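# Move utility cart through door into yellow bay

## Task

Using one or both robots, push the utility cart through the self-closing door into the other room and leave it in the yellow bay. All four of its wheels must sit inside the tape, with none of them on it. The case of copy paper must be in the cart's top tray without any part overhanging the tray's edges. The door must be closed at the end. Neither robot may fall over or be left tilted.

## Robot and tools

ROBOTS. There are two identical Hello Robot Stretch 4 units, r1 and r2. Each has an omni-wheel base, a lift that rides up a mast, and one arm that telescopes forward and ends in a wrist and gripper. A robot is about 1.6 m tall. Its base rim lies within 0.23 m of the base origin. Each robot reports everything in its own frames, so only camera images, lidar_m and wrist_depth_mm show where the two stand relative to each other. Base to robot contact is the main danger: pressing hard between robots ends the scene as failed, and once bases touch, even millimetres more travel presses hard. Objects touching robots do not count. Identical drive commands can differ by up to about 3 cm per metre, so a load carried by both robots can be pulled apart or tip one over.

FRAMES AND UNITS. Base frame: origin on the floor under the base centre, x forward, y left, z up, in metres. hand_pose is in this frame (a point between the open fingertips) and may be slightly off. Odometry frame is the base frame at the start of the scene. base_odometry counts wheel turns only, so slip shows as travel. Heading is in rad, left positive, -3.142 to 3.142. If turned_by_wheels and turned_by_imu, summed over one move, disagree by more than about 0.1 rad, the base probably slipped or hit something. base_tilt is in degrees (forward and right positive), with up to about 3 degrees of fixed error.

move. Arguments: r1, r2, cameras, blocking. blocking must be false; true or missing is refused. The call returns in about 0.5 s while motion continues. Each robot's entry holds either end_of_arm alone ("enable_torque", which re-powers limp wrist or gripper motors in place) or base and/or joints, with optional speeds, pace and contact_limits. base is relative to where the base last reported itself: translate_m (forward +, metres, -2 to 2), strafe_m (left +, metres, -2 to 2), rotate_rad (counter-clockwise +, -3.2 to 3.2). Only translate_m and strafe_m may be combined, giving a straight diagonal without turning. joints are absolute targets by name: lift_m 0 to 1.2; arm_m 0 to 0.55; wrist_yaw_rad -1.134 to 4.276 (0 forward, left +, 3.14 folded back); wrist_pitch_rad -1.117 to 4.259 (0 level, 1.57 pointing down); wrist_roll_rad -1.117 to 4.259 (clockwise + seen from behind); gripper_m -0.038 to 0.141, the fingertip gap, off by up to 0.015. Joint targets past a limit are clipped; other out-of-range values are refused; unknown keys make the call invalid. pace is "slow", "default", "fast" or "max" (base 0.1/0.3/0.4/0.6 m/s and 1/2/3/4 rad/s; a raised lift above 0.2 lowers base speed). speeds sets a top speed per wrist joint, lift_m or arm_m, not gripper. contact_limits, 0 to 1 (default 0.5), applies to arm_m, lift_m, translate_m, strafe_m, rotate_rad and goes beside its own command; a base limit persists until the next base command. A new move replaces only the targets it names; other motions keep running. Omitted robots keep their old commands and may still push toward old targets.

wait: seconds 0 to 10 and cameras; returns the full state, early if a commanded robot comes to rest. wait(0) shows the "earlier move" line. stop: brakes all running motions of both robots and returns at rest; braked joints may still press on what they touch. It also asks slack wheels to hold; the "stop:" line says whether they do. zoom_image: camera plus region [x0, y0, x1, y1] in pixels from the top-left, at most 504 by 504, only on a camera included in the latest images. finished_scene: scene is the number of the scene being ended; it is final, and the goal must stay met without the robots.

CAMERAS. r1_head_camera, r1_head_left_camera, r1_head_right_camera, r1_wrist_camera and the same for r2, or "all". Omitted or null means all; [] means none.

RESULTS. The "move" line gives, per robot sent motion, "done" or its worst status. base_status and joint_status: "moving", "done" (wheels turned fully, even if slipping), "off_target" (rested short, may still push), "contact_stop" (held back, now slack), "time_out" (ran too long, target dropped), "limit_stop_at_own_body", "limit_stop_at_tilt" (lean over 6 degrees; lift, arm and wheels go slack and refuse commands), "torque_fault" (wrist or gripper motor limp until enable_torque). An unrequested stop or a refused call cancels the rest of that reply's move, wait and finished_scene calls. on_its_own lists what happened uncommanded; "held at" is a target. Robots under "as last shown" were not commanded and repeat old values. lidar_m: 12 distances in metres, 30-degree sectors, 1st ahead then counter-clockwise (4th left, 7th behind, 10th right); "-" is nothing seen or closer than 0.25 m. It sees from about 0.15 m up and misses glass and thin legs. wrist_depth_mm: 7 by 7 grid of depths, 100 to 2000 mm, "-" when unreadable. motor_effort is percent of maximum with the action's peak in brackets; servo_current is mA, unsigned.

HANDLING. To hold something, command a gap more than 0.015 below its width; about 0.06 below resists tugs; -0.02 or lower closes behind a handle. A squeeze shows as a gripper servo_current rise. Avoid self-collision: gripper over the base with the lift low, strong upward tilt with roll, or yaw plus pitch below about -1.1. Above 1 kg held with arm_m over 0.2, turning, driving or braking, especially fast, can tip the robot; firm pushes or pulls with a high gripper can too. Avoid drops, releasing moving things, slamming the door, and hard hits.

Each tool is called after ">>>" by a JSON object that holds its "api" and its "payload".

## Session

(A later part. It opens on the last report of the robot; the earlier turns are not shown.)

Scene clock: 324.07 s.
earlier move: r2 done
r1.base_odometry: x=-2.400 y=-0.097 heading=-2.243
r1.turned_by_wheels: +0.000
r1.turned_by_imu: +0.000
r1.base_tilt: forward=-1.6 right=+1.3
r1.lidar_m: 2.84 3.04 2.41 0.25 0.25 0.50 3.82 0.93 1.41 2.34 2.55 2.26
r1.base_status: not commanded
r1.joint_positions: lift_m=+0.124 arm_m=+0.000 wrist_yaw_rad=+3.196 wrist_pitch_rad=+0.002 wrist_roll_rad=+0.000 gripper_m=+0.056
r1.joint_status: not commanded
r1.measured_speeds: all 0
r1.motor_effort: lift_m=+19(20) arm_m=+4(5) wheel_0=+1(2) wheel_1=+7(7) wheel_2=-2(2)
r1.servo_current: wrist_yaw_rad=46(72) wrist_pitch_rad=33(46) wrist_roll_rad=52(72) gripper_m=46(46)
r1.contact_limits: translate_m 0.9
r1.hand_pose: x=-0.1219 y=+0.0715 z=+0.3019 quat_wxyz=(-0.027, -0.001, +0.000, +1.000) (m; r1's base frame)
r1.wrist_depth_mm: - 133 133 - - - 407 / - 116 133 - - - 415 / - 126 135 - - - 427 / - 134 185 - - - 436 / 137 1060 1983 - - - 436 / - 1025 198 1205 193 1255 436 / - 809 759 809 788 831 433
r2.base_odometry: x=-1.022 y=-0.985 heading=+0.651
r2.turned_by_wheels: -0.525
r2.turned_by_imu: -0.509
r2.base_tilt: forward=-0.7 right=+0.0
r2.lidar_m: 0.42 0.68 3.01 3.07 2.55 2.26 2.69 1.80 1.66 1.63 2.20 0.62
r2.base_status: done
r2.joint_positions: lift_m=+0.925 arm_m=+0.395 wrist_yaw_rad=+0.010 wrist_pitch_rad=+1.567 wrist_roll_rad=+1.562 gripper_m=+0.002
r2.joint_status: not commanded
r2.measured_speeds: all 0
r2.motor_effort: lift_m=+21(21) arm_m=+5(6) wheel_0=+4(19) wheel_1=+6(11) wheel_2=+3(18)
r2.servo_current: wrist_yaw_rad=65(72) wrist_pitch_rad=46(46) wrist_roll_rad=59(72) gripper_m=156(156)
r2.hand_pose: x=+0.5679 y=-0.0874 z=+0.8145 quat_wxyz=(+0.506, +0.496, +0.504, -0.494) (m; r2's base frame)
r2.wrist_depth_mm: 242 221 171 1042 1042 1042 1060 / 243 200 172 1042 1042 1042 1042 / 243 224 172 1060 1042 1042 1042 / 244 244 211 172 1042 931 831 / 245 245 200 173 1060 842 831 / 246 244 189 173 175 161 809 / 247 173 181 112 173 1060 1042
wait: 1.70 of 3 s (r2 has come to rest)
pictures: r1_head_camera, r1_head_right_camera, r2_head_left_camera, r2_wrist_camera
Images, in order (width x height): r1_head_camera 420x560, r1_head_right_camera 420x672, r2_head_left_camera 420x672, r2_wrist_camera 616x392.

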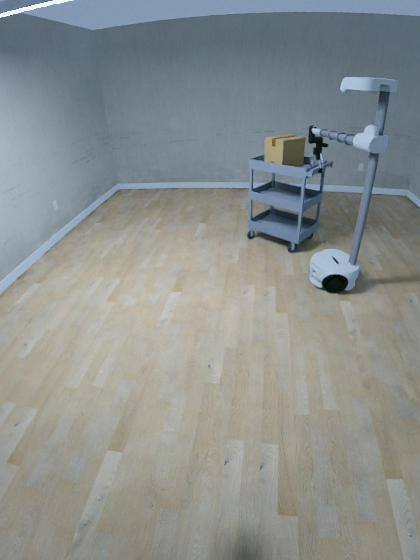

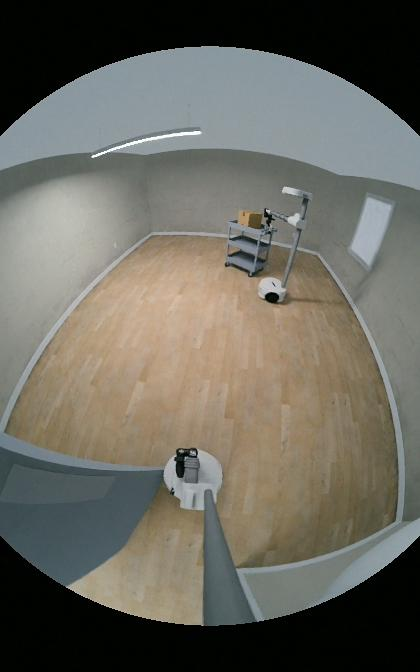

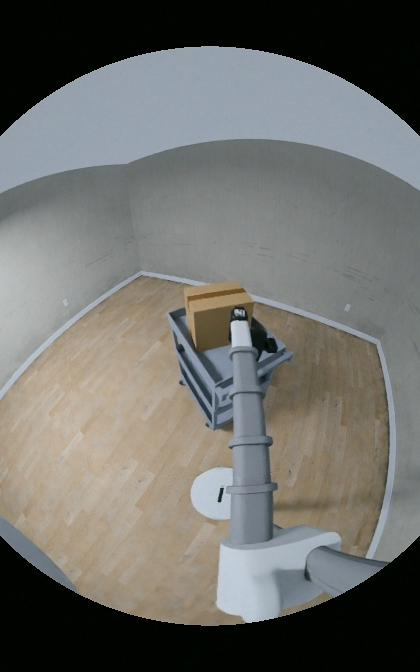

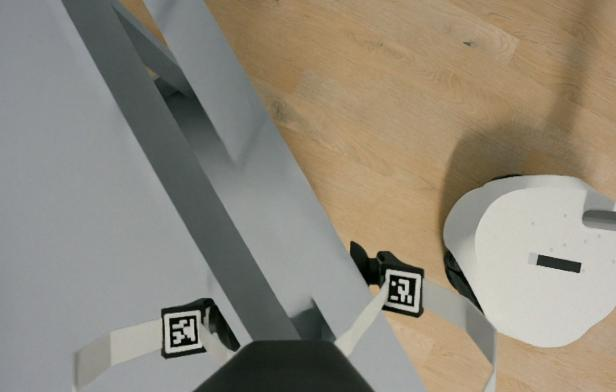

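>>> {"api": "move", "payload": {"r1": {"base":{"translate_m":0.15,"strafe_m":0.35},"pace":"slow","contact_limits":{"translate_m":0.9,"strafe_m":0.9}}, "r2": {"base":{"strafe_m":0.35},"pace":"slow"}, "blocking": false, "cameras": []}}

>>> {"api": "wait", "payload": {"seconds": 4.5, "cameras": []}}

>>> {"api": "wait", "payload": {"seconds": 1, "cameras": ["r1_wrist_camera","r1_head_left_camera","r1_head_right_camera","r2_head_left_camera"]}}

r1: "contact_limits": translate_m and strafe_m are given together and make one move, which takes one limit: state it under one of them only
Scene clock: 353.53 s.
r1.base_odometry: x=-2.400 y=-0.097 heading=-2.243
r1.turned_by_wheels: +0.000
r1.turned_by_imu: +0.000
r1.base_tilt: forward=-1.6 right=+1.3
r1.lidar_m: 2.86 3.02 2.41 0.25 0.25 0.50 3.83 0.96 1.45 2.33 2.57 2.24
r1.base_status: not commanded
r1.joint_positions: lift_m=+0.124 arm_m=+0.000 wrist_yaw_rad=+3.196 wrist_pitch_rad=+0.002 wrist_roll_rad=+0.000 gripper_m=+0.056
r1.joint_status: not commanded
r1.measured_speeds: all 0
r1.motor_effort: lift_m=+20(20) arm_m=+5(5) wheel_0=+1(2) wheel_1=+7(7) wheel_2=-2(2)
r1.servo_current: wrist_yaw_rad=52(72) wrist_pitch_rad=39(46) wrist_roll_rad=46(72) gripper_m=46(46)
r1.contact_limits: translate_m 0.9
r1.hand_pose: x=-0.1219 y=+0.0715 z=+0.3019 quat_wxyz=(-0.027, -0.001, +0.000, +1.000) (m; r1's base frame)
r1.wrist_depth_mm: - 133 133 - - - 404 / - 116 133 - - - 418 / - 125 135 - - - 427 / - 134 185 - - - 436 / 137 1060 - - - - 439 / - 1008 198 1205 192 1255 436 / - 809 768 809 798 820 436
r2.base_odometry: x=-1.022 y=-0.985 heading=+0.651
r2.turned_by_wheels: +0.000
r2.turned_by_imu: +0.000
r2.base_tilt: forward=-0.6 right=+0.0
r2.lidar_m: 0.41 0.70 3.04 3.09 2.51 2.24 2.68 1.79 1.66 1.67 2.17 0.60
r2.base_status: done
r2.joint_positions: lift_m=+0.925 arm_m=+0.395 wrist_yaw_rad=+0.010 wrist_pitch_rad=+1.567 wrist_roll_rad=+1.562 gripper_m=+0.002
r2.joint_status: not commanded
r2.measured_speeds: all 0
r2.motor_effort: lift_m=+21(21) arm_m=+5(6) wheel_0=+4(19) wheel_1=+6(11) wheel_2=+3(18)
r2.servo_current: wrist_yaw_rad=72(72) wrist_pitch_rad=39(46) wrist_roll_rad=78(72) gripper_m=150(156)
r2.hand_pose: x=+0.5679 y=-0.0874 z=+0.8145 quat_wxyz=(+0.506, +0.496, +0.504, -0.494) (m; r2's base frame)
r2.wrist_depth_mm: 242 221 172 1060 1060 1042 1042 / 243 202 172 1025 1042 1042 1060 / 245 224 172 1060 1042 1042 1042 / 244 243 211 172 1060 946 820 / 246 245 200 173 1042 831 831 / 246 245 189 173 176 161 820 / 246 174 182 112 173 1042 1042
pictures: none

not run: a call was refused earlier in this reply.

not run: a call was refused earlier in this reply.

>>> {"api": "move", "payload": {"r1": {"base":{"translate_m":0.15,"strafe_m":0.35},"pace":"slow","contact_limits":{"strafe_m":0.9}}, "r2": {"base":{"strafe_m":0.35},"pace":"slow"}, "blocking": false, "cameras": []}}

>>> {"api": "wait", "payload": {"seconds": 5, "cameras": []}}

>>> {"api": "wait", "payload": {"seconds": 1, "cameras": ["r1_wrist_camera","r1_head_left_camera","r1_head_right_camera","r2_head_left_camera"]}}

Scene clock: 358.03 s.
move: r1 moving; r2 moving
r1.base_odometry: x=-2.395 y=-0.108 heading=-2.243
r1.turned_by_wheels: +0.000
r1.turned_by_imu: -0.001
r1.base_tilt: forward=-1.6 right=+1.3
r1.lidar_m: 2.84 3.04 2.39 0.27 0.25 0.48 3.82 0.96 1.42 2.36 2.57 2.27
r1.base_status: translate_m moving; strafe_m moving
r1.joint_positions: lift_m=+0.124 arm_m=+0.000 wrist_yaw_rad=+3.196 wrist_pitch_rad=+0.002 wrist_roll_rad=+0.000 gripper_m=+0.056
r1.joint_status: not commanded
r1.measured_speeds: translate_m=+0.019 strafe_m=+0.046 rotate_rad=-0.003 lift_m=+0.000 arm_m=+0.000 wrist_yaw_rad=+0.000 wrist_pitch_rad=+0.000 wrist_roll_rad=+0.000
r1.motor_effort: lift_m=+20(20) arm_m=+4(5) wheel_0=-9(11) wheel_1=+12(14) wheel_2=-4(4)
r1.servo_current: wrist_yaw_rad=33(72) wrist_pitch_rad=39(52) wrist_roll_rad=26(59) gripper_m=39(52)
r1.contact_limits: strafe_m 0.9
r1.hand_pose: x=-0.1219 y=+0.0715 z=+0.3019 quat_wxyz=(-0.027, -0.001, +0.000, +1.000) (m; r1's base frame)
r1.wrist_depth_mm: - 133 133 - - - 389 / - 116 133 - - - 397 / - 126 135 - - - 402 / - 134 186 - - - 413 / 137 1060 1983 - - - 415 / - 1008 198 1205 193 1281 413 / - 820 759 798 798 831 410
r2.base_odometry: x=-1.031 y=-0.973 heading=+0.651
r2.turned_by_wheels: +0.000
r2.turned_by_imu: +0.001
r2.base_tilt: forward=-0.7 right=+0.1
r2.lidar_m: 0.42 0.69 3.01 3.04 2.54 2.22 2.71 1.80 1.68 1.69 2.22 0.58
r2.base_status: strafe_m moving
r2.joint_positions: lift_m=+0.925 arm_m=+0.395 wrist_yaw_rad=+0.010 wrist_pitch_rad=+1.567 wrist_roll_rad=+1.562 gripper_m=+0.002
r2.joint_status: not commanded
r2.measured_speeds: translate_m=+0.000 strafe_m=+0.056 rotate_rad=+0.001 lift_m=+0.000 arm_m=+0.000 wrist_yaw_rad=+0.000 wrist_pitch_rad=+0.000 wrist_roll_rad=+0.000
r2.motor_effort: lift_m=+21(21) arm_m=+5(5) wheel_0=-10(10) wheel_1=+9(11) wheel_2=+0(2)
r2.servo_current: wrist_yaw_rad=72(72) wrist_pitch_rad=46(46) wrist_roll_rad=46(65) gripper_m=150(156)
r2.hand_pose: x=+0.5679 y=-0.0874 z=+0.8145 quat_wxyz=(+0.506, +0.496, +0.504, -0.494) (m; r2's base frame)
r2.wrist_depth_mm: 241 224 172 1042 1025 1025 1042 / 242 215 172 1042 1042 1060 1042 / 244 243 172 1042 1042 1060 1042 / 244 243 208 173 1042 917 831 / 244 245 197 173 1042 820 831 / 245 245 187 173 176 161 842 / 246 175 244 112 174 1078 1060
pictures: none
No camera images: "cameras" was empty.

Scene clock: 362.17 s.
earlier move: r1 moving; r2 done
r1.base_odometry: x=-2.221 y=-0.431 heading=-2.243
r1.turned_by_wheels: +0.000
r1.turned_by_imu: +0.004
r1.base_tilt: forward=-1.6 right=+1.3
r1.lidar_m: 2.78 2.59 2.03 2.00 0.25 0.27 0.74 1.25 1.60 2.71 2.92 2.04
r1.base_status: translate_m moving; strafe_m moving
r1.joint_positions: lift_m=+0.124 arm_m=+0.000 wrist_yaw_rad=+3.196 wrist_pitch_rad=+0.002 wrist_roll_rad=+0.000 gripper_m=+0.056
r1.joint_status: not commanded
r1.measured_speeds: translate_m=+0.007 strafe_m=+0.017 rotate_rad=-0.001 lift_m=+0.000 arm_m=+0.000 wrist_yaw_rad=+0.000 wrist_pitch_rad=+0.000 wrist_roll_rad=+0.000
r1.motor_effort: lift_m=+19(20) arm_m=+5(5) wheel_0=-6(13) wheel_1=+5(14) wheel_2=-1(6)
r1.servo_current: wrist_yaw_rad=46(72) wrist_pitch_rad=39(52) wrist_roll_rad=52(72) gripper_m=39(52)
r1.contact_limits: strafe_m 0.9
r1.hand_pose: x=-0.1219 y=+0.0715 z=+0.3019 quat_wxyz=(-0.027, -0.001, +0.000, +1.000) (m; r1's base frame)
r1.wrist_depth_mm: - 133 133 - 517 274 - / - 116 133 - 530 276 198 / - 125 136 - 544 281 199 / - 134 186 - 544 283 200 / 138 1756 - - 480 286 200 / - 1229 198 1229 194 285 201 / - 820 759 798 484 245 201
r2.base_odometry: x=-1.234 y=-0.706 heading=+0.650
r2.turned_by_wheels: -0.001
r2.turned_by_imu: -0.001
r2.base_tilt: forward=-0.7 right=+0.0
r2.lidar_m: 0.53 2.90 2.71 2.76 2.05 2.05 3.16 2.16 1.97 2.01 2.61 0.54
r2.base_status: done
r2.joint_positions: lift_m=+0.925 arm_m=+0.395 wrist_yaw_rad=+0.000 wrist_pitch_rad=+1.567 wrist_roll_rad=+1.572 gripper_m=+0.002
r2.joint_status: not commanded
r2.measured_speeds: all 0
r2.motor_effort: lift_m=+21(21) arm_m=+5(6) wheel_0=-8(16) wheel_1=+2(12) wheel_2=+0(2)
r2.servo_current: wrist_yaw_rad=46(85) wrist_pitch_rad=46(52) wrist_roll_rad=52(72) gripper_m=150(163)
r2.hand_pose: x=+0.5670 y=-0.0874 z=+0.8145 quat_wxyz=(+0.501, +0.501, +0.499, -0.499) (m; r2's base frame)
r2.wrist_depth_mm: 248 248 246 496 174 1042 1042 / 249 247 247 492 174 1060 1042 / 250 249 247 504 175 1025 1042 / 251 249 248 251 175 878 831 / 250 250 248 500 1042 831 831 / 250 250 185 500 176 831 820 / 252 249 250 112 1025 1025 1042
wait: 4.13 of 5 s (r2 has come to rest)
pictures: none
No camera images: "cameras" was empty.

Scene clock: 362.60 s.
earlier move: r1 done
r1.base_odometry: x=-2.220 y=-0.432 heading=-2.243
r1.turned_by_wheels: +0.000
r1.turned_by_imu: +0.000
r1.base_tilt: forward=-1.6 right=+1.2
r1.lidar_m: 2.81 2.58 2.02 1.99 0.25 0.26 0.75 1.25 1.63 2.71 2.95 2.05
r1.base_status: done
r1.joint_positions: lift_m=+0.124 arm_m=+0.000 wrist_yaw_rad=+3.196 wrist_pitch_rad=+0.002 wrist_roll_rad=+0.000 gripper_m=+0.056
r1.joint_status: not commanded
r1.measured_speeds: all 0
r1.motor_effort: lift_m=+19(20) arm_m=+5(5) wheel_0=-5(13) wheel_1=+5(14) wheel_2=-2(6)
r1.servo_current: wrist_yaw_rad=52(72) wrist_pitch_rad=46(52) wrist_roll_rad=52(72) gripper_m=39(52)
r1.contact_limits: strafe_m 0.9
r1.hand_pose: x=-0.1219 y=+0.0715 z=+0.3019 quat_wxyz=(-0.027, -0.001, +0.000, +1.000) (m; r1's base frame)
r1.wrist_depth_mm: - 133 133 - 517 273 - / - 116 133 - 521 274 197 / - 126 135 - 539 279 198 / - 134 186 - 544 283 200 / 137 1756 - - 480 285 201 / - 1229 198 1182 195 285 202 / - 809 759 798 484 244 201
r2.base_odometry: x=-1.234 y=-0.706 heading=+0.650
r2.turned_by_wheels: +0.000
r2.turned_by_imu: +0.000
r2.base_tilt: forward=-0.7 right=+0.1
r2.lidar_m: 0.52 2.89 2.71 2.77 2.09 2.00 3.17 2.13 1.98 2.01 2.61 0.51
r2.base_status: done
r2.joint_positions: lift_m=+0.925 arm_m=+0.395 wrist_yaw_rad=+0.000 wrist_pitch_rad=+1.567 wrist_roll_rad=+1.572 gripper_m=+0.002
r2.joint_status: not commanded
r2.measured_speeds: all 0
r2.motor_effort: lift_m=+21(21) arm_m=+5(6) wheel_0=-8(16) wheel_1=+2(12) wheel_2=+0(2)
r2.servo_current: wrist_yaw_rad=39(85) wrist_pitch_rad=46(52) wrist_roll_rad=65(72) gripper_m=156(163)
r2.hand_pose: x=+0.5670 y=-0.0874 z=+0.8145 quat_wxyz=(+0.501, +0.501, +0.499, -0.499) (m; r2's base frame)
r2.wrist_depth_mm: 249 249 246 500 174 1025 1025 / 249 248 246 492 175 1042 1008 / 250 249 247 500 175 1060 1025 / 250 248 248 251 175 878 809 / 251 249 248 496 1060 831 831 / 251 250 185 500 176 831 820 / 252 249 249 112 1060 1042 1025
wait: 0.43 of 1 s (r1 has come to rest)
pictures: r1_head_left_camera, r1_head_right_camera, r1_wrist_camera, r2_head_left_camera
Images, in order (width x height): r1_head_left_camera 420x672, r1_head_right_camera 420x672, r1_wrist_camera 616x392, r2_head_left_camera 420x672.

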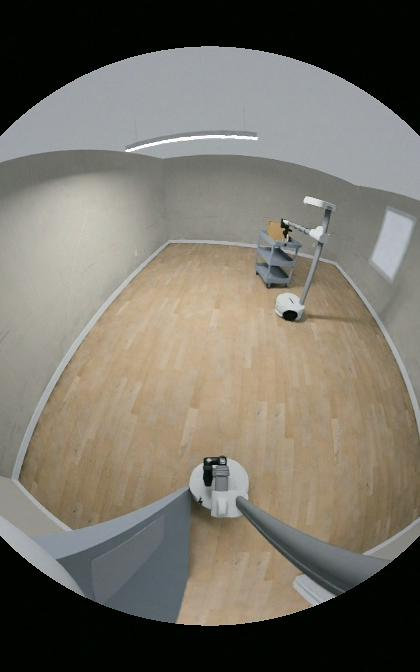

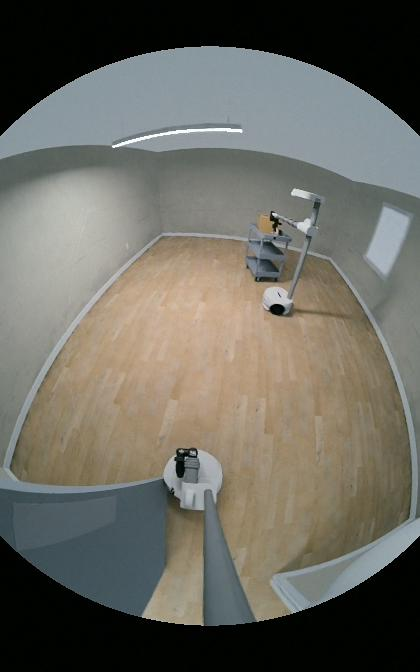

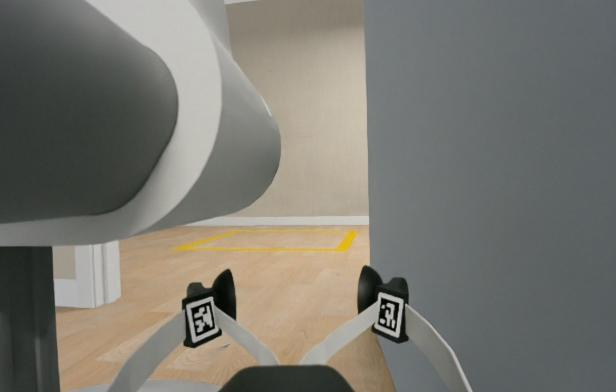

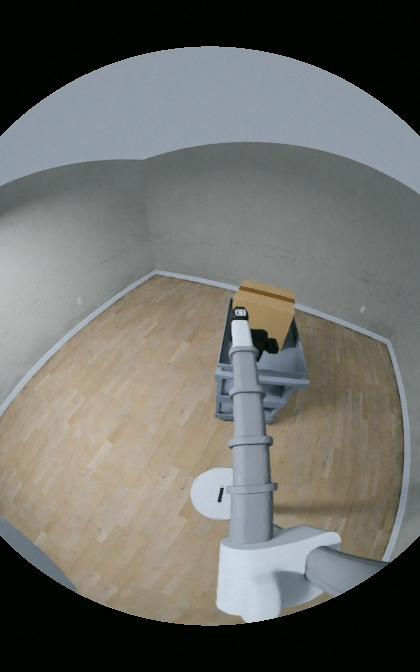

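>>> {"api": "move", "payload": {"r1": {"base":{"translate_m":-0.03,"strafe_m":0.2},"pace":"slow","contact_limits":{"strafe_m":0.9}}, "r2": {"base":{"rotate_rad":-0.33},"pace":"slow"}, "blocking": false, "cameras": []}}

>>> {"api": "wait", "payload": {"seconds": 3, "cameras": []}}

>>> {"api": "wait", "payload": {"seconds": 3, "cameras": ["r1_wrist_camera","r1_head_right_camera","r2_head_left_camera","r2_head_right_camera","r1_head_camera"]}}

Scene clock: 386.30 s.
move: r1 moving; r2 moving
r1.base_odometry: x=-2.208 y=-0.439 heading=-2.243
r1.turned_by_wheels: +0.000
r1.turned_by_imu: +0.000
r1.base_tilt: forward=-1.6 right=+1.3
r1.lidar_m: 2.93 2.54 2.03 0.27 0.25 0.26 0.69 1.26 1.61 2.71 2.95 2.03
r1.base_status: translate_m moving; strafe_m moving
r1.joint_positions: lift_m=+0.124 arm_m=+0.000 wrist_yaw_rad=+3.196 wrist_pitch_rad=+0.002 wrist_roll_rad=+0.000 gripper_m=+0.056
r1.joint_status: not commanded
r1.measured_speeds: translate_m=-0.007 strafe_m=+0.053 rotate_rad=-0.001 lift_m=+0.000 arm_m=+0.000 wrist_yaw_rad=+0.000 wrist_pitch_rad=+0.000 wrist_roll_rad=+0.000
r1.motor_effort: lift_m=+20(20) arm_m=+4(5) wheel_0=-12(14) wheel_1=+8(9) wheel_2=+3(4)
r1.servo_current: wrist_yaw_rad=59(65) wrist_pitch_rad=39(46) wrist_roll_rad=46(65) gripper_m=46(46)
r1.contact_limits: strafe_m 0.9
r1.hand_pose: x=-0.1219 y=+0.0715 z=+0.3019 quat_wxyz=(-0.027, -0.001, +0.000, +1.000) (m; r1's base frame)
r1.wrist_depth_mm: - 133 133 - 492 270 - / - 117 133 - 504 273 196 / - 126 135 - 512 277 197 / - 134 186 - 525 278 200 / 138 1756 - - 525 279 200 / - 1229 198 1205 193 281 200 / - 820 759 798 535 241 200
r2.base_odometry: x=-1.234 y=-0.706 heading=+0.526
r2.turned_by_wheels: -0.124
r2.turned_by_imu: -0.119
r2.base_tilt: forward=-0.6 right=+0.0
r2.lidar_m: 0.51 3.07 2.70 2.71 3.22 2.05 3.10 2.25 1.99 1.98 2.33 0.56
r2.base_status: rotate_rad moving
r2.joint_positions: lift_m=+0.925 arm_m=+0.395 wrist_yaw_rad=+0.002 wrist_pitch_rad=+1.567 wrist_roll_rad=+1.570 gripper_m=+0.002
r2.joint_status: not commanded
r2.measured_speeds: translate_m=+0.003 strafe_m=+0.000 rotate_rad=-0.486 lift_m=+0.000 arm_m=+0.000 wrist_yaw_rad=+0.031 wrist_pitch_rad=+0.000 wrist_roll_rad=-0.024
r2.motor_effort: lift_m=+21(21) arm_m=+5(6) wheel_0=+12(15) wheel_1=+8(11) wheel_2=+15(15)
r2.servo_current: wrist_yaw_rad=26(59) wrist_pitch_rad=46(46) wrist_roll_rad=46(59) gripper_m=150(156)
r2.hand_pose: x=+0.5672 y=-0.0874 z=+0.8145 quat_wxyz=(+0.502, +0.500, +0.500, -0.498) (m; r2's base frame)
r2.wrist_depth_mm: 250 246 246 174 1025 1025 1025 / 249 249 229 174 1060 1025 1008 / 252 248 247 175 1060 1042 1008 / 251 249 248 176 1042 917 809 / 251 250 249 176 1060 820 820 / 253 251 187 176 180 820 820 / 254 252 250 112 1078 1042 1042
pictures: none
No camera images: "cameras" was empty.

Scene clock: 387.47 s.
earlier move: r1 moving; r2 done
r1.base_odometry: x=-2.116 y=-0.492 heading=-2.243
r1.turned_by_wheels: +0.000
r1.turned_by_imu: +0.000
r1.base_tilt: forward=-1.6 right=+1.3
r1.lidar_m: 3.14 2.44 1.92 1.90 0.25 0.25 0.50 1.27 1.56 2.82 3.08 2.11
r1.base_status: translate_m moving; strafe_m moving
r1.joint_positions: lift_m=+0.124 arm_m=+0.000 wrist_yaw_rad=+3.196 wrist_pitch_rad=+0.002 wrist_roll_rad=+0.000 gripper_m=+0.056
r1.joint_status: not commanded
r1.measured_speeds: translate_m=-0.013 strafe_m=+0.099 rotate_rad=-0.004 lift_m=+0.000 arm_m=+0.000 wrist_yaw_rad=+0.000 wrist_pitch_rad=+0.000 wrist_roll_rad=+0.000
r1.motor_effort: lift_m=+20(20) arm_m=+4(5) wheel_0=-12(15) wheel_1=+6(10) wheel_2=+4(6)
r1.servo_current: wrist_yaw_rad=59(72) wrist_pitch_rad=39(52) wrist_roll_rad=39(65) gripper_m=39(46)
r1.contact_limits: strafe_m 0.9
r1.hand_pose: x=-0.1219 y=+0.0715 z=+0.3019 quat_wxyz=(-0.027, -0.001, +0.000, +1.000) (m; r1's base frame)
r1.wrist_depth_mm: - 133 133 - 413 241 - / - 116 133 - 418 244 185 / - 126 135 - 424 246 187 / - 134 186 - 430 249 189 / 137 - - - 397 250 189 / - 1255 198 1205 195 250 189 / - 809 768 164 399 222 189
r2.base_odometry: x=-1.234 y=-0.706 heading=+0.321
r2.turned_by_wheels: -0.205
r2.turned_by_imu: -0.198
r2.base_tilt: forward=-0.6 right=+0.1
r2.lidar_m: 0.42 0.78 2.75 2.71 2.90 2.11 3.20 2.61 2.01 1.99 2.07 0.60
r2.base_status: done
r2.joint_positions: lift_m=+0.925 arm_m=+0.395 wrist_yaw_rad=+0.006 wrist_pitch_rad=+1.568 wrist_roll_rad=+1.565 gripper_m=+0.002
r2.joint_status: not commanded
r2.measured_speeds: all 0
r2.motor_effort: lift_m=+21(21) arm_m=+5(6) wheel_0=+4(20) wheel_1=+5(11) wheel_2=+2(18)
r2.servo_current: wrist_yaw_rad=46(65) wrist_pitch_rad=46(46) wrist_roll_rad=52(59) gripper_m=150(163)
r2.hand_pose: x=+0.5670 y=-0.0874 z=+0.8145 quat_wxyz=(+0.504, +0.498, +0.502, -0.496) (m; r2's base frame)
r2.wrist_depth_mm: 241 231 171 1042 1060 1060 1042 / 241 220 172 1060 1042 1042 1042 / 242 243 213 172 1060 1042 1042 / 244 244 204 173 1060 891 831 / 244 245 223 173 1042 831 831 / 245 244 190 175 177 831 831 / 245 174 245 112 174 1060 1060
wait: 1.17 of 3 s (r2 has come to rest)
pictures: none
No camera images: "cameras" was empty.

Scene clock: 389.03 s.
earlier move: r1 done
r1.base_odometry: x=-2.046 y=-0.532 heading=-2.242
r1.turned_by_wheels: +0.001
r1.turned_by_imu: -0.037
r1.base_tilt: forward=-1.6 right=+1.3
r1.lidar_m: 3.02 2.46 1.94 1.89 0.25 0.25 0.47 1.31 1.50 2.82 3.04 2.10
r1.base_status: done
r1.joint_positions: lift_m=+0.124 arm_m=+0.000 wrist_yaw_rad=+3.196 wrist_pitch_rad=+0.002 wrist_roll_rad=+0.000 gripper_m=+0.056
r1.joint_status: not commanded
r1.measured_speeds: all 0
r1.motor_effort: lift_m=+20(20) arm_m=+4(5) wheel_0=-31(33) wheel_1=+30(35) wheel_2=+11(14)
r1.servo_current: wrist_yaw_rad=46(72) wrist_pitch_rad=39(52) wrist_roll_rad=59(65) gripper_m=33(46)
r1.contact_limits: strafe_m 0.9
r1.hand_pose: x=-0.1218 y=+0.0716 z=+0.3019 quat_wxyz=(-0.027, -0.001, +0.000, +1.000) (m; r1's base frame)
r1.wrist_depth_mm: - 134 246 - 362 225 177 / - 132 134 - 368 229 177 / - 129 150 946 373 231 180 / 109 135 196 - 377 232 181 / 137 - - - 382 235 181 / - 1229 198 1205 195 234 182 / - 820 759 154 355 211 182
r2.base_odometry: x=-1.234 y=-0.706 heading=+0.321
r2.turned_by_wheels: +0.000
r2.turned_by_imu: +0.000
r2.base_tilt: forward=-0.6 right=+0.0
r2.lidar_m: 0.43 0.81 2.76 2.68 2.90 2.12 3.20 2.56 2.01 1.98 2.10 0.58
r2.base_status: done
r2.joint_positions: lift_m=+0.925 arm_m=+0.395 wrist_yaw_rad=+0.006 wrist_pitch_rad=+1.568 wrist_roll_rad=+1.565 gripper_m=+0.002
r2.joint_status: not commanded
r2.measured_speeds: all 0
r2.motor_effort: lift_m=+21(21) arm_m=+5(6) wheel_0=+4(20) wheel_1=+5(11) wheel_2=+2(18)
r2.servo_current: wrist_yaw_rad=46(72) wrist_pitch_rad=39(46) wrist_roll_rad=39(65) gripper_m=150(163)
r2.hand_pose: x=+0.5670 y=-0.0874 z=+0.8145 quat_wxyz=(+0.504, +0.498, +0.502, -0.496) (m; r2's base frame)
r2.wrist_depth_mm: 241 230 172 1042 1042 1042 1025 / 242 220 171 1060 1042 1042 1025 / 242 244 212 173 1042 1042 1042 / 244 244 204 173 1042 904 831 / 244 243 223 173 1060 831 831 / 245 244 189 174 177 831 842 / 245 174 245 112 174 1078 1042
wait: 1.57 of 3 s (r1 has come to rest)
pictures: r1_head_camera, r1_head_right_camera, r1_wrist_camera, r2_head_left_camera, r2_head_right_camera
Images, in order (width x height): r1_head_camera 420x560, r1_head_right_camera 420x672, r1_wrist_camera 616x392, r2_head_left_camera 420x672, r2_head_right_camera 420x672.

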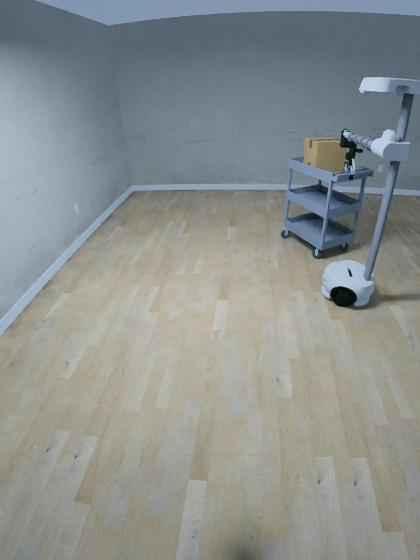

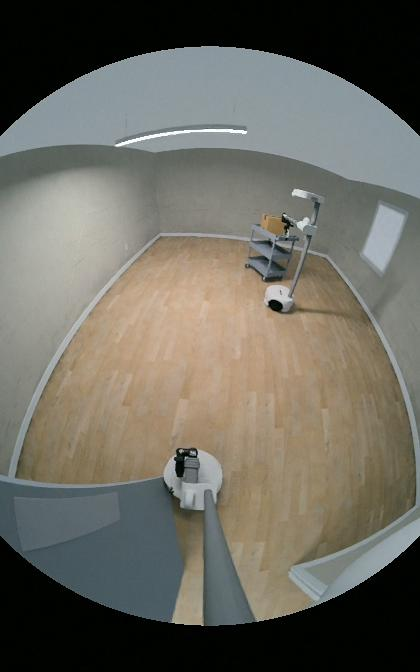

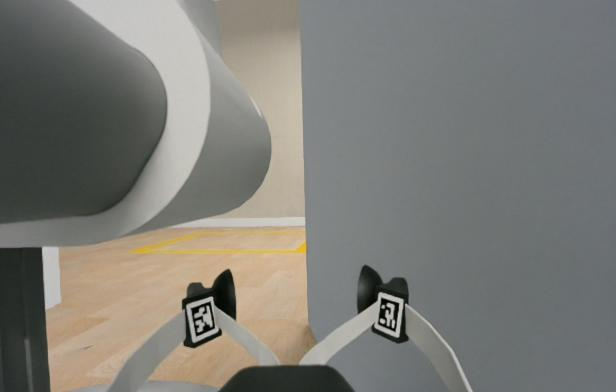

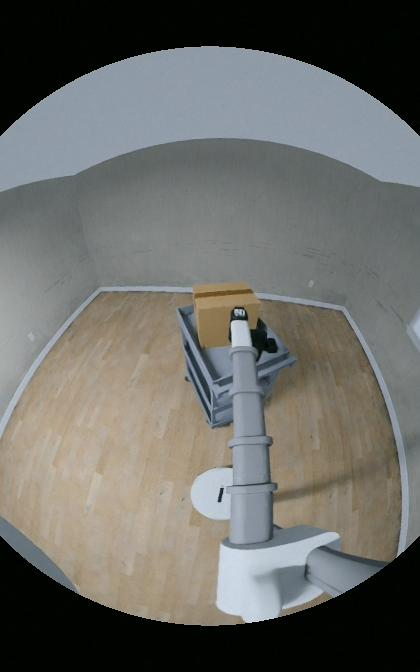

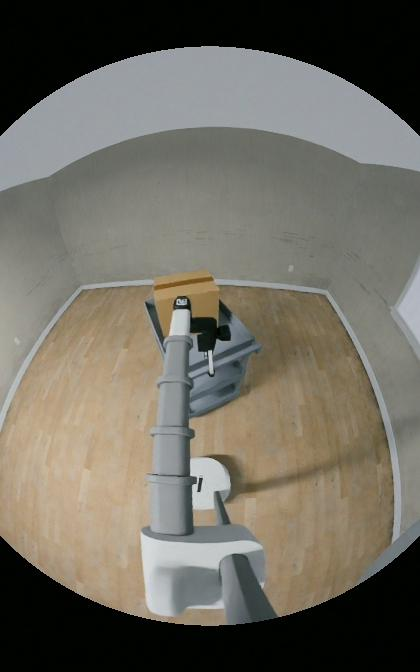

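>>> {"api": "move", "payload": {"r2": {"base":{"translate_m":-0.8,"strafe_m":0.25},"pace":"slow"}, "blocking": false, "cameras": []}}

>>> {"api": "wait", "payload": {"seconds": 10, "cameras": ["r1_head_camera","r1_wrist_camera","r1_head_right_camera","r2_head_left_camera","r2_head_right_camera","r2_wrist_camera"]}}

Scene clock: 401.90 s.
move: r2 moving
r1: as last shown
r1.turned_by_wheels: +0.000
r1.turned_by_imu: +0.000
r1.lidar_m: 2.99 2.48 1.94 1.90 0.25 0.25 0.44 1.28 1.50 2.82 3.01 2.08
r1.motor_effort: lift_m=+19(20) arm_m=+4(4) wheel_0=-31(32) wheel_1=+30(30) wheel_2=+11(11)
r1.servo_current: wrist_yaw_rad=59(59) wrist_pitch_rad=46(46) wrist_roll_rad=52(52) gripper_m=46(46)
r1.contact_limits: strafe_m 0.9
r1.wrist_depth_mm: - 134 246 - 362 226 177 / - 132 134 - 368 229 177 / - 129 150 946 375 230 179 / 108 135 196 - 379 233 181 / 137 - - - 382 234 181 / - 1229 198 1205 195 236 182 / - 809 768 153 355 211 182
r2.base_odometry: x=-1.247 y=-0.706 heading=+0.321
r2.turned_by_wheels: +0.000
r2.turned_by_imu: +0.001
r2.base_tilt: forward=-0.6 right=+0.1
r2.lidar_m: 0.45 0.80 2.74 2.70 2.91 2.08 3.18 2.62 2.03 1.97 2.10 0.59
r2.base_status: translate_m moving; strafe_m moving
r2.joint_positions: lift_m=+0.925 arm_m=+0.395 wrist_yaw_rad=+0.006 wrist_pitch_rad=+1.568 wrist_roll_rad=+1.565 gripper_m=+0.002
r2.joint_status: not commanded
r2.measured_speeds: translate_m=-0.047 strafe_m=+0.015 rotate_rad=+0.000 lift_m=+0.000 arm_m=+0.000 wrist_yaw_rad=+0.002 wrist_pitch_rad=-0.002 wrist_roll_rad=+0.000
r2.motor_effort: lift_m=+21(21) arm_m=+6(6) wheel_0=-2(8) wheel_1=-5(5) wheel_2=+12(12)
r2.servo_current: wrist_yaw_rad=52(65) wrist_pitch_rad=39(46) wrist_roll_rad=59(59) gripper_m=143(163)
r2.hand_pose: x=+0.5670 y=-0.0874 z=+0.8145 quat_wxyz=(+0.504, +0.498, +0.502, -0.496) (m; r2's base frame)
r2.wrist_depth_mm: 247 231 174 1042 1025 1025 1025 / 247 246 175 1060 1042 1025 1025 / 248 247 196 174 1060 1025 1042 / 249 247 208 175 1060 991 820 / 249 249 229 175 1060 831 831 / 249 248 193 175 178 831 820 / 251 248 248 112 175 1060 1042
pictures: none
No camera images: "cameras" was empty.

Scene clock: 411.03 s.
earlier move: r2 done
r1.base_odometry: x=-2.046 y=-0.532 heading=-2.242
r1.turned_by_wheels: +0.000
r1.turned_by_imu: -0.001
r1.base_tilt: forward=-1.6 right=+1.3
r1.lidar_m: 4.80 2.49 1.95 1.90 0.25 0.25 0.50 1.30 1.47 2.82 3.05 1.30
r1.base_status: not commanded
r1.joint_positions: lift_m=+0.124 arm_m=+0.000 wrist_yaw_rad=+3.196 wrist_pitch_rad=+0.002 wrist_roll_rad=+0.000 gripper_m=+0.056
r1.joint_status: not commanded
r1.measured_speeds: all 0
r1.motor_effort: lift_m=+19(20) arm_m=+4(4) wheel_0=-31(32) wheel_1=+30(31) wheel_2=+11(11)
r1.servo_current: wrist_yaw_rad=39(72) wrist_pitch_rad=46(52) wrist_roll_rad=46(72) gripper_m=46(52)
r1.contact_limits: strafe_m 0.9
r1.hand_pose: x=-0.1218 y=+0.0716 z=+0.3019 quat_wxyz=(-0.027, -0.001, +0.000, +1.000) (m; r1's base frame)
r1.wrist_depth_mm: - 134 246 - 362 226 177 / - 132 134 - 368 229 178 / - 129 150 960 375 231 180 / 109 135 196 - 377 232 181 / 137 - - - 382 234 181 / - 1229 198 1229 194 235 182 / - 820 759 154 355 211 181
r2.base_odometry: x=-2.072 y=-0.720 heading=+0.318
r2.turned_by_wheels: -0.003
r2.turned_by_imu: -0.014
r2.base_tilt: forward=-0.7 right=+0.1
r2.lidar_m: 0.56 3.34 2.59 2.52 2.72 1.28 2.32 2.47 2.18 2.17 2.31 0.44
r2.base_status: done
r2.joint_positions: lift_m=+0.925 arm_m=+0.395 wrist_yaw_rad=-0.008 wrist_pitch_rad=+1.565 wrist_roll_rad=+1.578 gripper_m=+0.002
r2.joint_status: not commanded
r2.measured_speeds: all 0
r2.motor_effort: lift_m=+21(21) arm_m=-4(6) wheel_0=-17(24) wheel_1=-11(13) wheel_2=-3(18)
r2.servo_current: wrist_yaw_rad=65(72) wrist_pitch_rad=46(52) wrist_roll_rad=65(72) gripper_m=150(163)
r2.hand_pose: x=+0.5670 y=-0.0874 z=+0.8145 quat_wxyz=(+0.498, +0.505, +0.495, -0.502) (m; r2's base frame)
r2.wrist_depth_mm: 248 247 246 245 243 1042 - / 249 247 247 244 1025 173 1042 / 248 248 246 245 1042 173 1042 / 249 249 246 246 174 820 820 / 250 248 206 1042 174 831 831 / 250 174 181 1078 174 878 820 / 249 249 177 112 1042 1042 1042
wait: 9.13 of 10 s (r2 has come to rest)
pictures: r1_head_camera, r1_head_right_camera, r1_wrist_camera, r2_head_left_camera, r2_head_right_camera, r2_wrist_camera
Images, in order (width x height): r1_head_camera 420x560, r1_head_right_camera 420x672, r1_wrist_camera 616x392, r2_head_left_camera 420x672, r2_head_right_camera 420x672, r2_wrist_camera 616x392.

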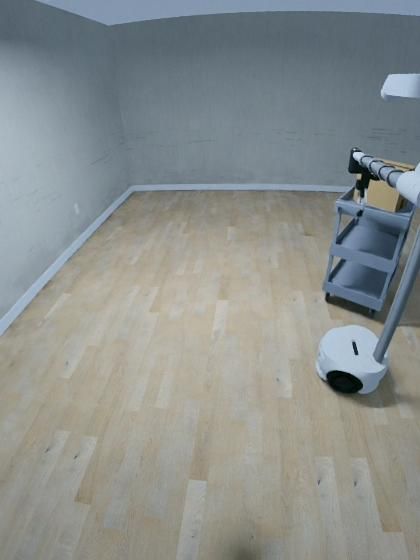

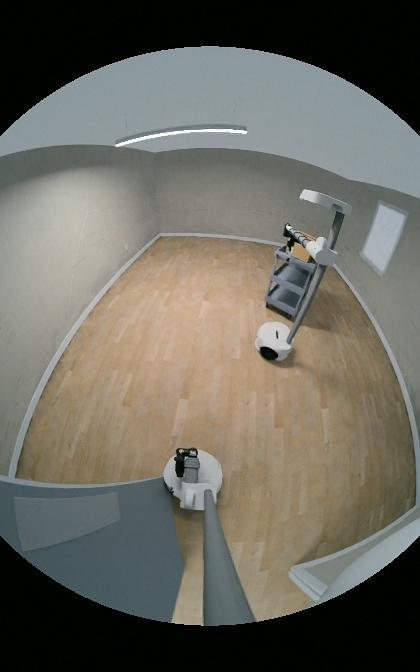

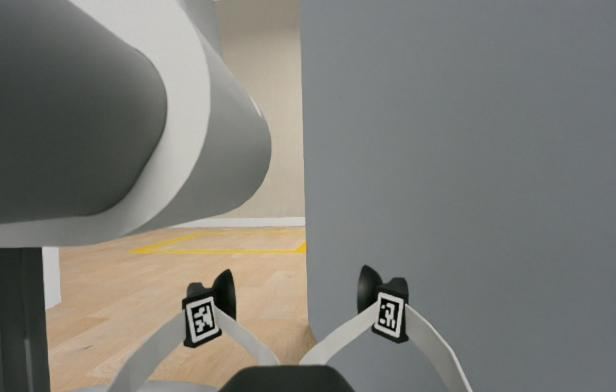

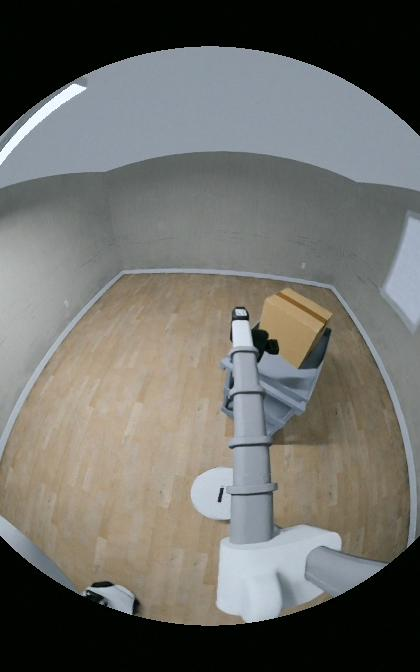

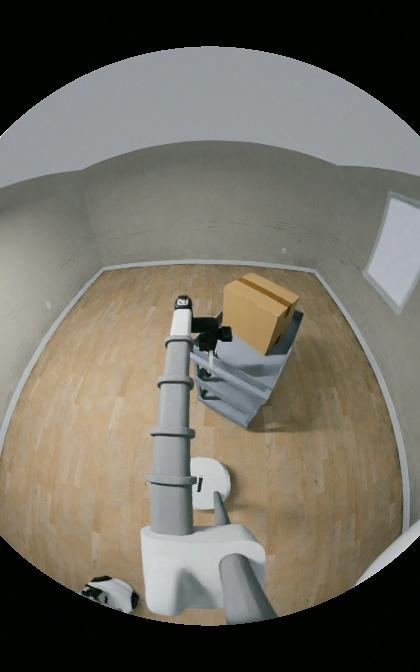

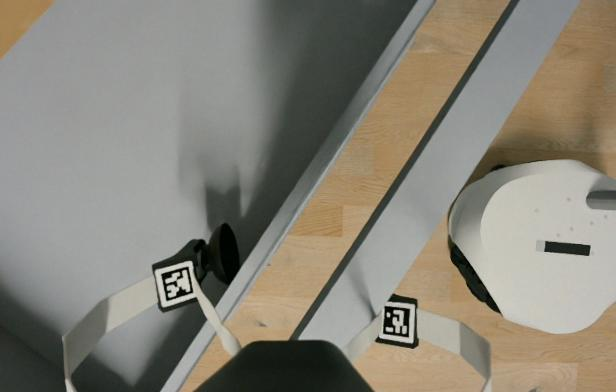

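>>> {"api": "move", "payload": {"r2": {"base":{"translate_m":-0.6,"strafe_m":-0.1},"pace":"slow"}, "blocking": false, "cameras": []}}

>>> {"api": "wait", "payload": {"seconds": 9, "cameras": ["r1_head_camera","r1_head_right_camera","r2_head_left_camera","r2_head_right_camera","r2_wrist_camera"]}}

Scene clock: 417.70 s.
move: r2 moving
r1: as last shown
r1.turned_by_imu: +0.000
r1.lidar_m: 4.83 2.50 1.93 1.89 0.25 0.25 0.44 1.32 1.46 2.81 3.02 1.28
r1.motor_effort: lift_m=+19(20) arm_m=+4(4) wheel_0=-31(31) wheel_1=+30(30) wheel_2=+11(11)
r1.servo_current: wrist_yaw_rad=52(52) wrist_pitch_rad=39(46) wrist_roll_rad=46(72) gripper_m=46(46)
r1.contact_limits: strafe_m 0.9
r1.wrist_depth_mm: - 134 246 - 364 226 176 / - 132 134 - 368 229 178 / - 129 150 960 377 230 179 / 109 135 196 - 377 233 181 / 137 - - - 379 234 182 / - 1229 198 1205 195 235 182 / - 820 768 154 353 210 182
r2.base_odometry: x=-2.083 y=-0.726 heading=+0.317
r2.turned_by_wheels: -0.002
r2.turned_by_imu: -0.001
r2.base_tilt: forward=-0.7 right=+0.1
r2.lidar_m: 0.57 3.37 2.59 2.54 2.73 1.29 2.28 2.45 2.20 2.15 2.31 0.46
r2.base_status: translate_m moving; strafe_m moving
r2.joint_positions: lift_m=+0.925 arm_m=+0.395 wrist_yaw_rad=-0.008 wrist_pitch_rad=+1.565 wrist_roll_rad=+1.578 gripper_m=+0.002
r2.joint_status: not commanded
r2.measured_speeds: translate_m=-0.049 strafe_m=-0.007 rotate_rad=+0.002 lift_m=+0.000 arm_m=+0.000 wrist_yaw_rad=+0.000 wrist_pitch_rad=+0.000 wrist_roll_rad=+0.000
r2.motor_effort: lift_m=+21(21) arm_m=-3(4) wheel_0=-17(19) wheel_1=-13(14) wheel_2=+2(4)
r2.servo_current: wrist_yaw_rad=59(72) wrist_pitch_rad=39(46) wrist_roll_rad=59(72) gripper_m=150(156)
r2.hand_pose: x=+0.5670 y=-0.0874 z=+0.8145 quat_wxyz=(+0.498, +0.505, +0.495, -0.502) (m; r2's base frame)
r2.wrist_depth_mm: 250 248 246 246 245 1042 - / 251 249 248 245 1042 173 1025 / 251 250 247 245 1042 173 1042 / 251 250 247 247 175 831 809 / 251 250 208 1042 175 831 820 / 252 176 180 198 175 891 831 / 251 249 177 112 1042 1042 1042
pictures: none
No camera images: "cameras" was empty.

Scene clock: 424.57 s.
earlier move: r2 done
r1.base_odometry: x=-2.046 y=-0.532 heading=-2.242
r1.turned_by_wheels: +0.000
r1.turned_by_imu: +0.000
r1.base_tilt: forward=-1.6 right=+1.3
r1.lidar_m: 4.83 2.50 1.92 1.89 0.25 0.25 0.47 1.29 1.51 2.80 0.87 0.95
r1.base_status: not commanded
r1.joint_positions: lift_m=+0.124 arm_m=+0.000 wrist_yaw_rad=+3.196 wrist_pitch_rad=+0.002 wrist_roll_rad=+0.000 gripper_m=+0.056
r1.joint_status: not commanded
r1.measured_speeds: all 0
r1.motor_effort: lift_m=+19(20) arm_m=+4(4) wheel_0=-31(32) wheel_1=+30(31) wheel_2=+11(11)
r1.servo_current: wrist_yaw_rad=39(72) wrist_pitch_rad=39(52) wrist_roll_rad=46(72) gripper_m=39(46)
r1.contact_limits: strafe_m 0.9
r1.hand_pose: x=-0.1218 y=+0.0716 z=+0.3019 quat_wxyz=(-0.027, -0.001, +0.000, +1.000) (m; r1's base frame)
r1.wrist_depth_mm: - 134 246 - 364 226 177 / - 132 134 - 368 229 178 / - 129 150 946 373 231 180 / 109 135 196 - 377 232 181 / 137 - - - 379 234 181 / - 1229 198 1205 195 234 182 / - 820 768 154 355 211 182
r2.base_odometry: x=-2.610 y=-1.002 heading=+0.318
r2.turned_by_wheels: +0.002
r2.turned_by_imu: +0.001
r2.base_tilt: forward=-0.7 right=+0.0
r2.lidar_m: 0.51 3.56 2.72 2.66 0.88 0.94 1.71 1.80 2.04 2.00 2.14 0.52
r2.base_status: done
r2.joint_positions: lift_m=+0.925 arm_m=+0.395 wrist_yaw_rad=-0.001 wrist_pitch_rad=+1.565 wrist_roll_rad=+1.572 gripper_m=+0.002
r2.joint_status: not commanded
r2.measured_speeds: all 0
r2.motor_effort: lift_m=+21(21) arm_m=-3(4) wheel_0=-3(19) wheel_1=-5(14) wheel_2=+8(11)
r2.servo_current: wrist_yaw_rad=52(72) wrist_pitch_rad=39(59) wrist_roll_rad=46(78) gripper_m=150(163)
r2.hand_pose: x=+0.5675 y=-0.0874 z=+0.8145 quat_wxyz=(+0.501, +0.502, +0.498, -0.499) (m; r2's base frame)
r2.wrist_depth_mm: 250 247 246 239 1042 1060 1042 / 250 249 247 250 1025 1025 1025 / 250 247 247 262 1042 1042 1025 / 250 250 248 175 1042 891 831 / 252 250 249 176 1042 831 809 / 252 250 189 176 180 831 831 / 252 251 250 112 1042 1042 1042
wait: 6.87 of 9 s (r2 has come to rest)
pictures: r1_head_camera, r1_head_right_camera, r2_head_left_camera, r2_head_right_camera, r2_wrist_camera
Images, in order (width x height): r1_head_camera 420x560, r1_head_right_camera 420x672, r2_head_left_camera 420x672, r2_head_right_camera 420x672, r2_wrist_camera 616x392.

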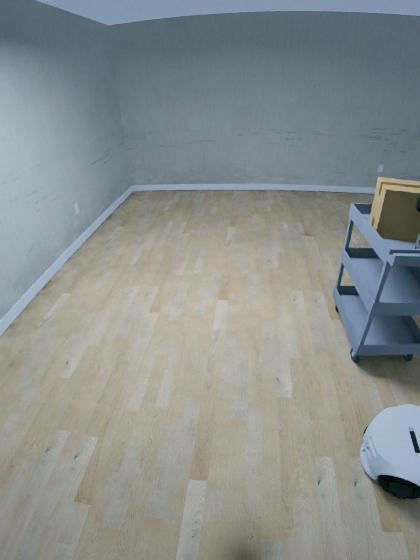

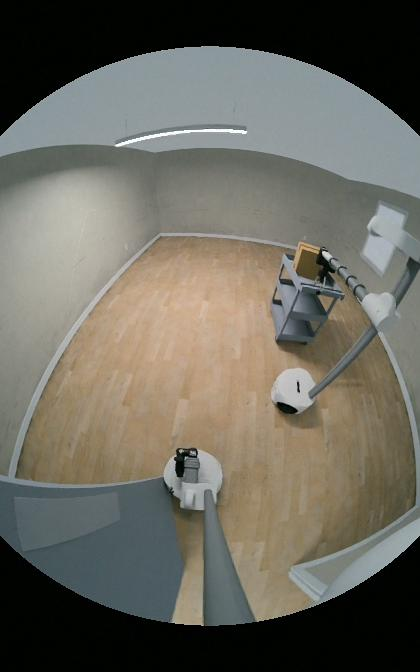

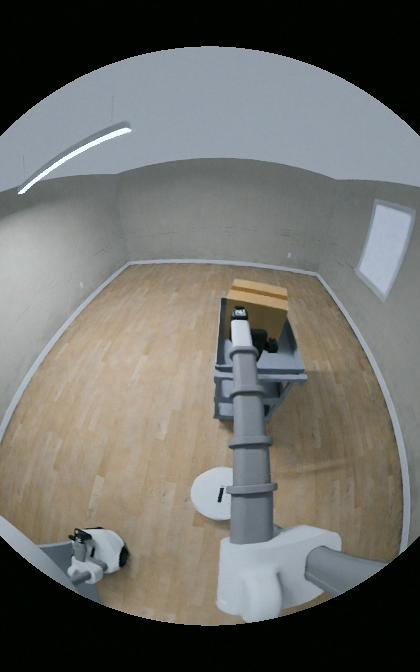

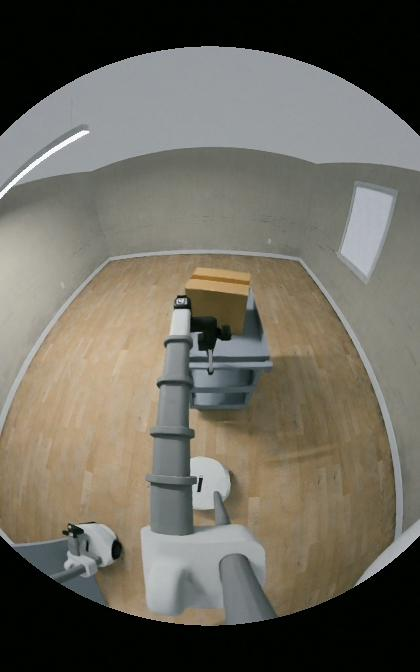

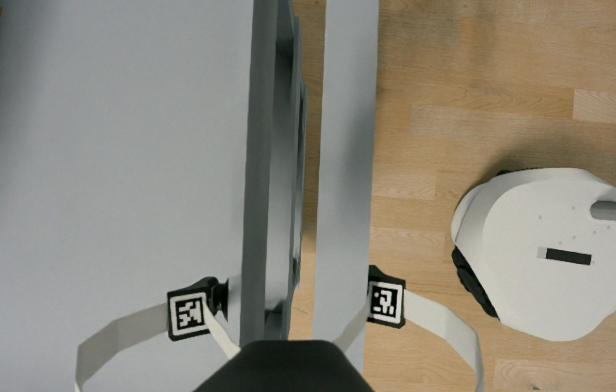

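>>> {"api": "move", "payload": {"r2": {"base":{"translate_m":-0.9,"strafe_m":0.2},"pace":"slow"}, "blocking": false, "cameras": []}}

>>> {"api": "wait", "payload": {"seconds": 10, "cameras": ["r1_wrist_camera","r1_head_right_camera","r2_head_left_camera","r2_head_right_camera","r2_wrist_camera"]}}

Scene clock: 439.03 s.
move: r2 moving
r1: as last shown
r1.lidar_m: 4.86 2.50 1.95 1.90 0.25 0.25 0.46 1.30 1.48 2.82 0.87 0.95
r1.motor_effort: lift_m=+19(20) arm_m=+4(4) wheel_0=-31(31) wheel_1=+30(30) wheel_2=+11(11)
r1.servo_current: wrist_yaw_rad=46(59) wrist_pitch_rad=39(46) wrist_roll_rad=65(65) gripper_m=39(46)
r1.contact_limits: strafe_m 0.9
r1.wrist_depth_mm: - 134 246 - 364 226 176 / - 132 134 - 368 229 178 / - 129 150 946 373 230 179 / 109 135 196 - 379 232 180 / 137 - - - 382 233 182 / - 1229 198 1205 195 235 182 / - 820 759 154 353 211 182
r2.base_odometry: x=-2.623 y=-1.004 heading=+0.318
r2.turned_by_wheels: -0.001
r2.turned_by_imu: +0.000
r2.base_tilt: forward=-0.7 right=+0.0
r2.lidar_m: 0.52 3.54 2.73 2.68 0.88 0.93 1.69 1.82 2.06 2.00 2.16 0.55
r2.base_status: translate_m moving; strafe_m moving
r2.joint_positions: lift_m=+0.925 arm_m=+0.395 wrist_yaw_rad=+0.000 wrist_pitch_rad=+1.565 wrist_roll_rad=+1.572 gripper_m=+0.002
r2.joint_status: not commanded
r2.measured_speeds: translate_m=-0.049 strafe_m=+0.011 rotate_rad=+0.000 lift_m=+0.000 arm_m=+0.000 wrist_yaw_rad=+0.000 wrist_pitch_rad=+0.000 wrist_roll_rad=+0.000
r2.motor_effort: lift_m=+21(21) arm_m=-3(4) wheel_0=-10(13) wheel_1=-8(8) wheel_2=+11(13)
r2.servo_current: wrist_yaw_rad=46(52) wrist_pitch_rad=46(46) wrist_roll_rad=39(59) gripper_m=150(156)
r2.hand_pose: x=+0.5677 y=-0.0874 z=+0.8145 quat_wxyz=(+0.501, +0.502, +0.498, -0.499) (m; r2's base frame)
r2.wrist_depth_mm: 251 248 246 248 1008 1025 1025 / 252 248 246 251 1060 1025 1008 / 251 250 248 175 1042 1025 1025 / 253 250 247 176 1025 931 820 / 252 249 249 175 1025 820 820 / 253 249 190 176 179 831 820 / 253 251 250 112 1042 1060 1025
pictures: none
No camera images: "cameras" was empty.

Scene clock: 449.00 s.
earlier move: r2 done
r1.base_odometry: x=-2.046 y=-0.532 heading=-2.242
r1.turned_by_wheels: +0.000
r1.turned_by_imu: -0.001
r1.base_tilt: forward=-1.6 right=+1.3
r1.lidar_m: 4.86 2.51 1.94 1.89 0.25 0.25 0.49 1.28 0.46 0.46 0.64 0.74
r1.base_status: not commanded
r1.joint_positions: lift_m=+0.124 arm_m=+0.000 wrist_yaw_rad=+3.196 wrist_pitch_rad=+0.002 wrist_roll_rad=+0.000 gripper_m=+0.056
r1.joint_status: not commanded
r1.measured_speeds: all 0
r1.motor_effort: lift_m=+20(20) arm_m=+4(4) wheel_0=-31(32) wheel_1=+30(31) wheel_2=+11(11)
r1.servo_current: wrist_yaw_rad=39(78) wrist_pitch_rad=39(52) wrist_roll_rad=52(78) gripper_m=46(52)
r1.contact_limits: strafe_m 0.9
r1.hand_pose: x=-0.1218 y=+0.0716 z=+0.3019 quat_wxyz=(-0.027, -0.001, +0.000, +1.000) (m; r1's base frame)
r1.wrist_depth_mm: - 134 246 - 364 226 177 / - 132 134 - 368 229 177 / - 129 150 946 375 231 179 / 108 135 196 - 377 232 181 / 137 - - - 379 234 182 / - 1255 198 1229 195 235 182 / - 820 759 154 355 211 182
r2.base_odometry: x=-3.527 y=-1.094 heading=+0.318
r2.turned_by_wheels: +0.000
r2.turned_by_imu: -0.001
r2.base_tilt: forward=-0.7 right=+0.1
r2.lidar_m: 0.47 3.39 0.46 0.43 0.77 0.96 0.81 0.85 1.27 2.12 2.29 0.57
r2.base_status: done
r2.joint_positions: lift_m=+0.925 arm_m=+0.395 wrist_yaw_rad=+0.005 wrist_pitch_rad=+1.565 wrist_roll_rad=+1.566 gripper_m=+0.002
r2.joint_status: not commanded
r2.measured_speeds: all 0
r2.motor_effort: lift_m=+21(21) arm_m=-4(4) wheel_0=-6(17) wheel_1=-4(9) wheel_2=+6(13)
r2.servo_current: wrist_yaw_rad=52(59) wrist_pitch_rad=39(52) wrist_roll_rad=52(65) gripper_m=150(156)
r2.hand_pose: x=+0.5681 y=-0.0874 z=+0.8145 quat_wxyz=(+0.504, +0.499, +0.501, -0.496) (m; r2's base frame)
r2.wrist_depth_mm: 248 248 228 175 1042 1025 1042 / 249 247 213 175 1042 1025 1042 / 250 248 243 175 1060 1042 1025 / 250 248 229 176 1060 976 820 / 251 249 245 175 1042 820 820 / 252 250 187 175 178 831 820 / 252 251 250 112 1042 1042 1060
wait: 9.97 of 10 s (r2 has come to rest)
pictures: r1_head_right_camera, r1_wrist_camera, r2_head_left_camera, r2_head_right_camera, r2_wrist_camera
Images, in order (width x height): r1_head_right_camera 420x672, r1_wrist_camera 616x392, r2_head_left_camera 420x672, r2_head_right_camera 420x672, r2_wrist_camera 616x392.

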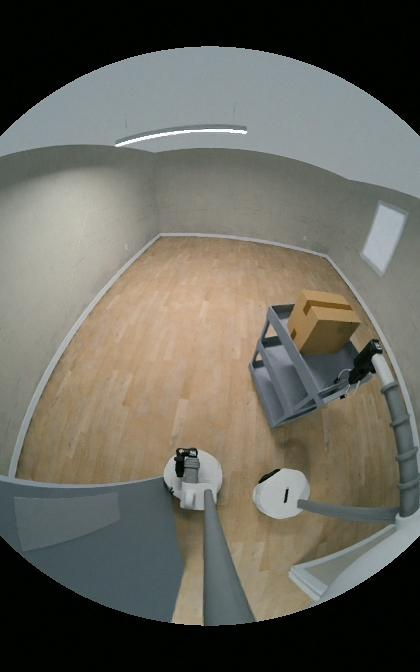

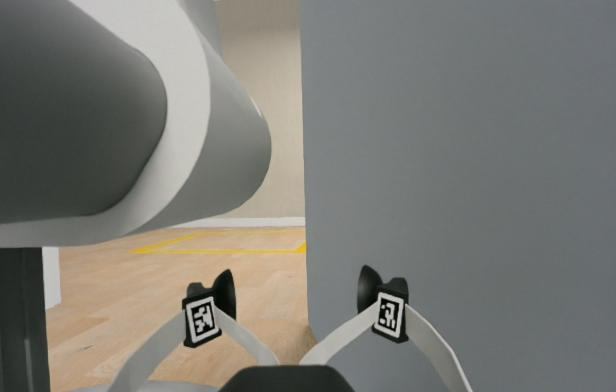

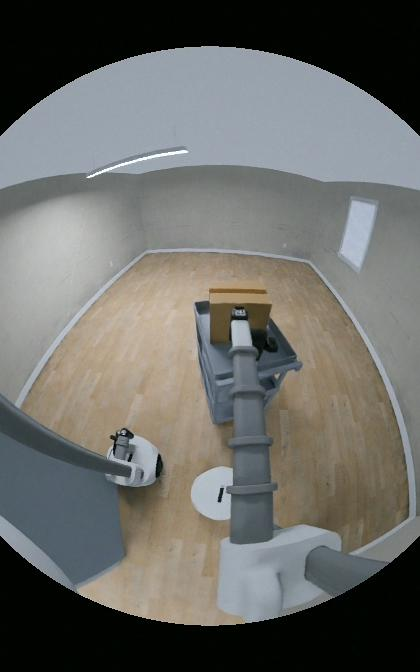

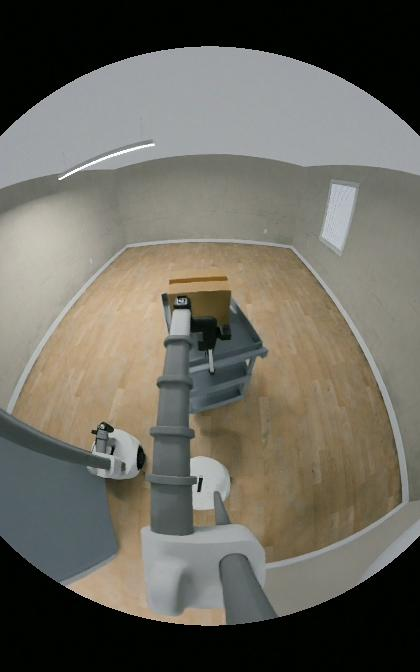

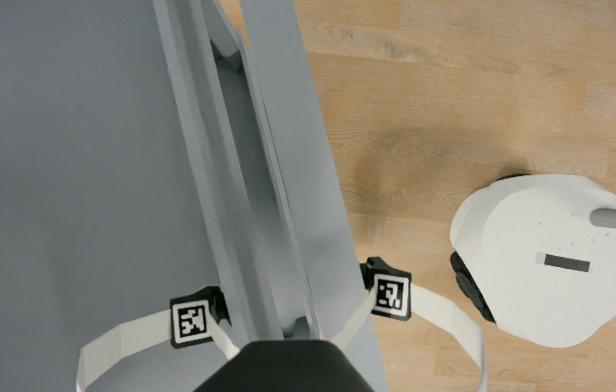

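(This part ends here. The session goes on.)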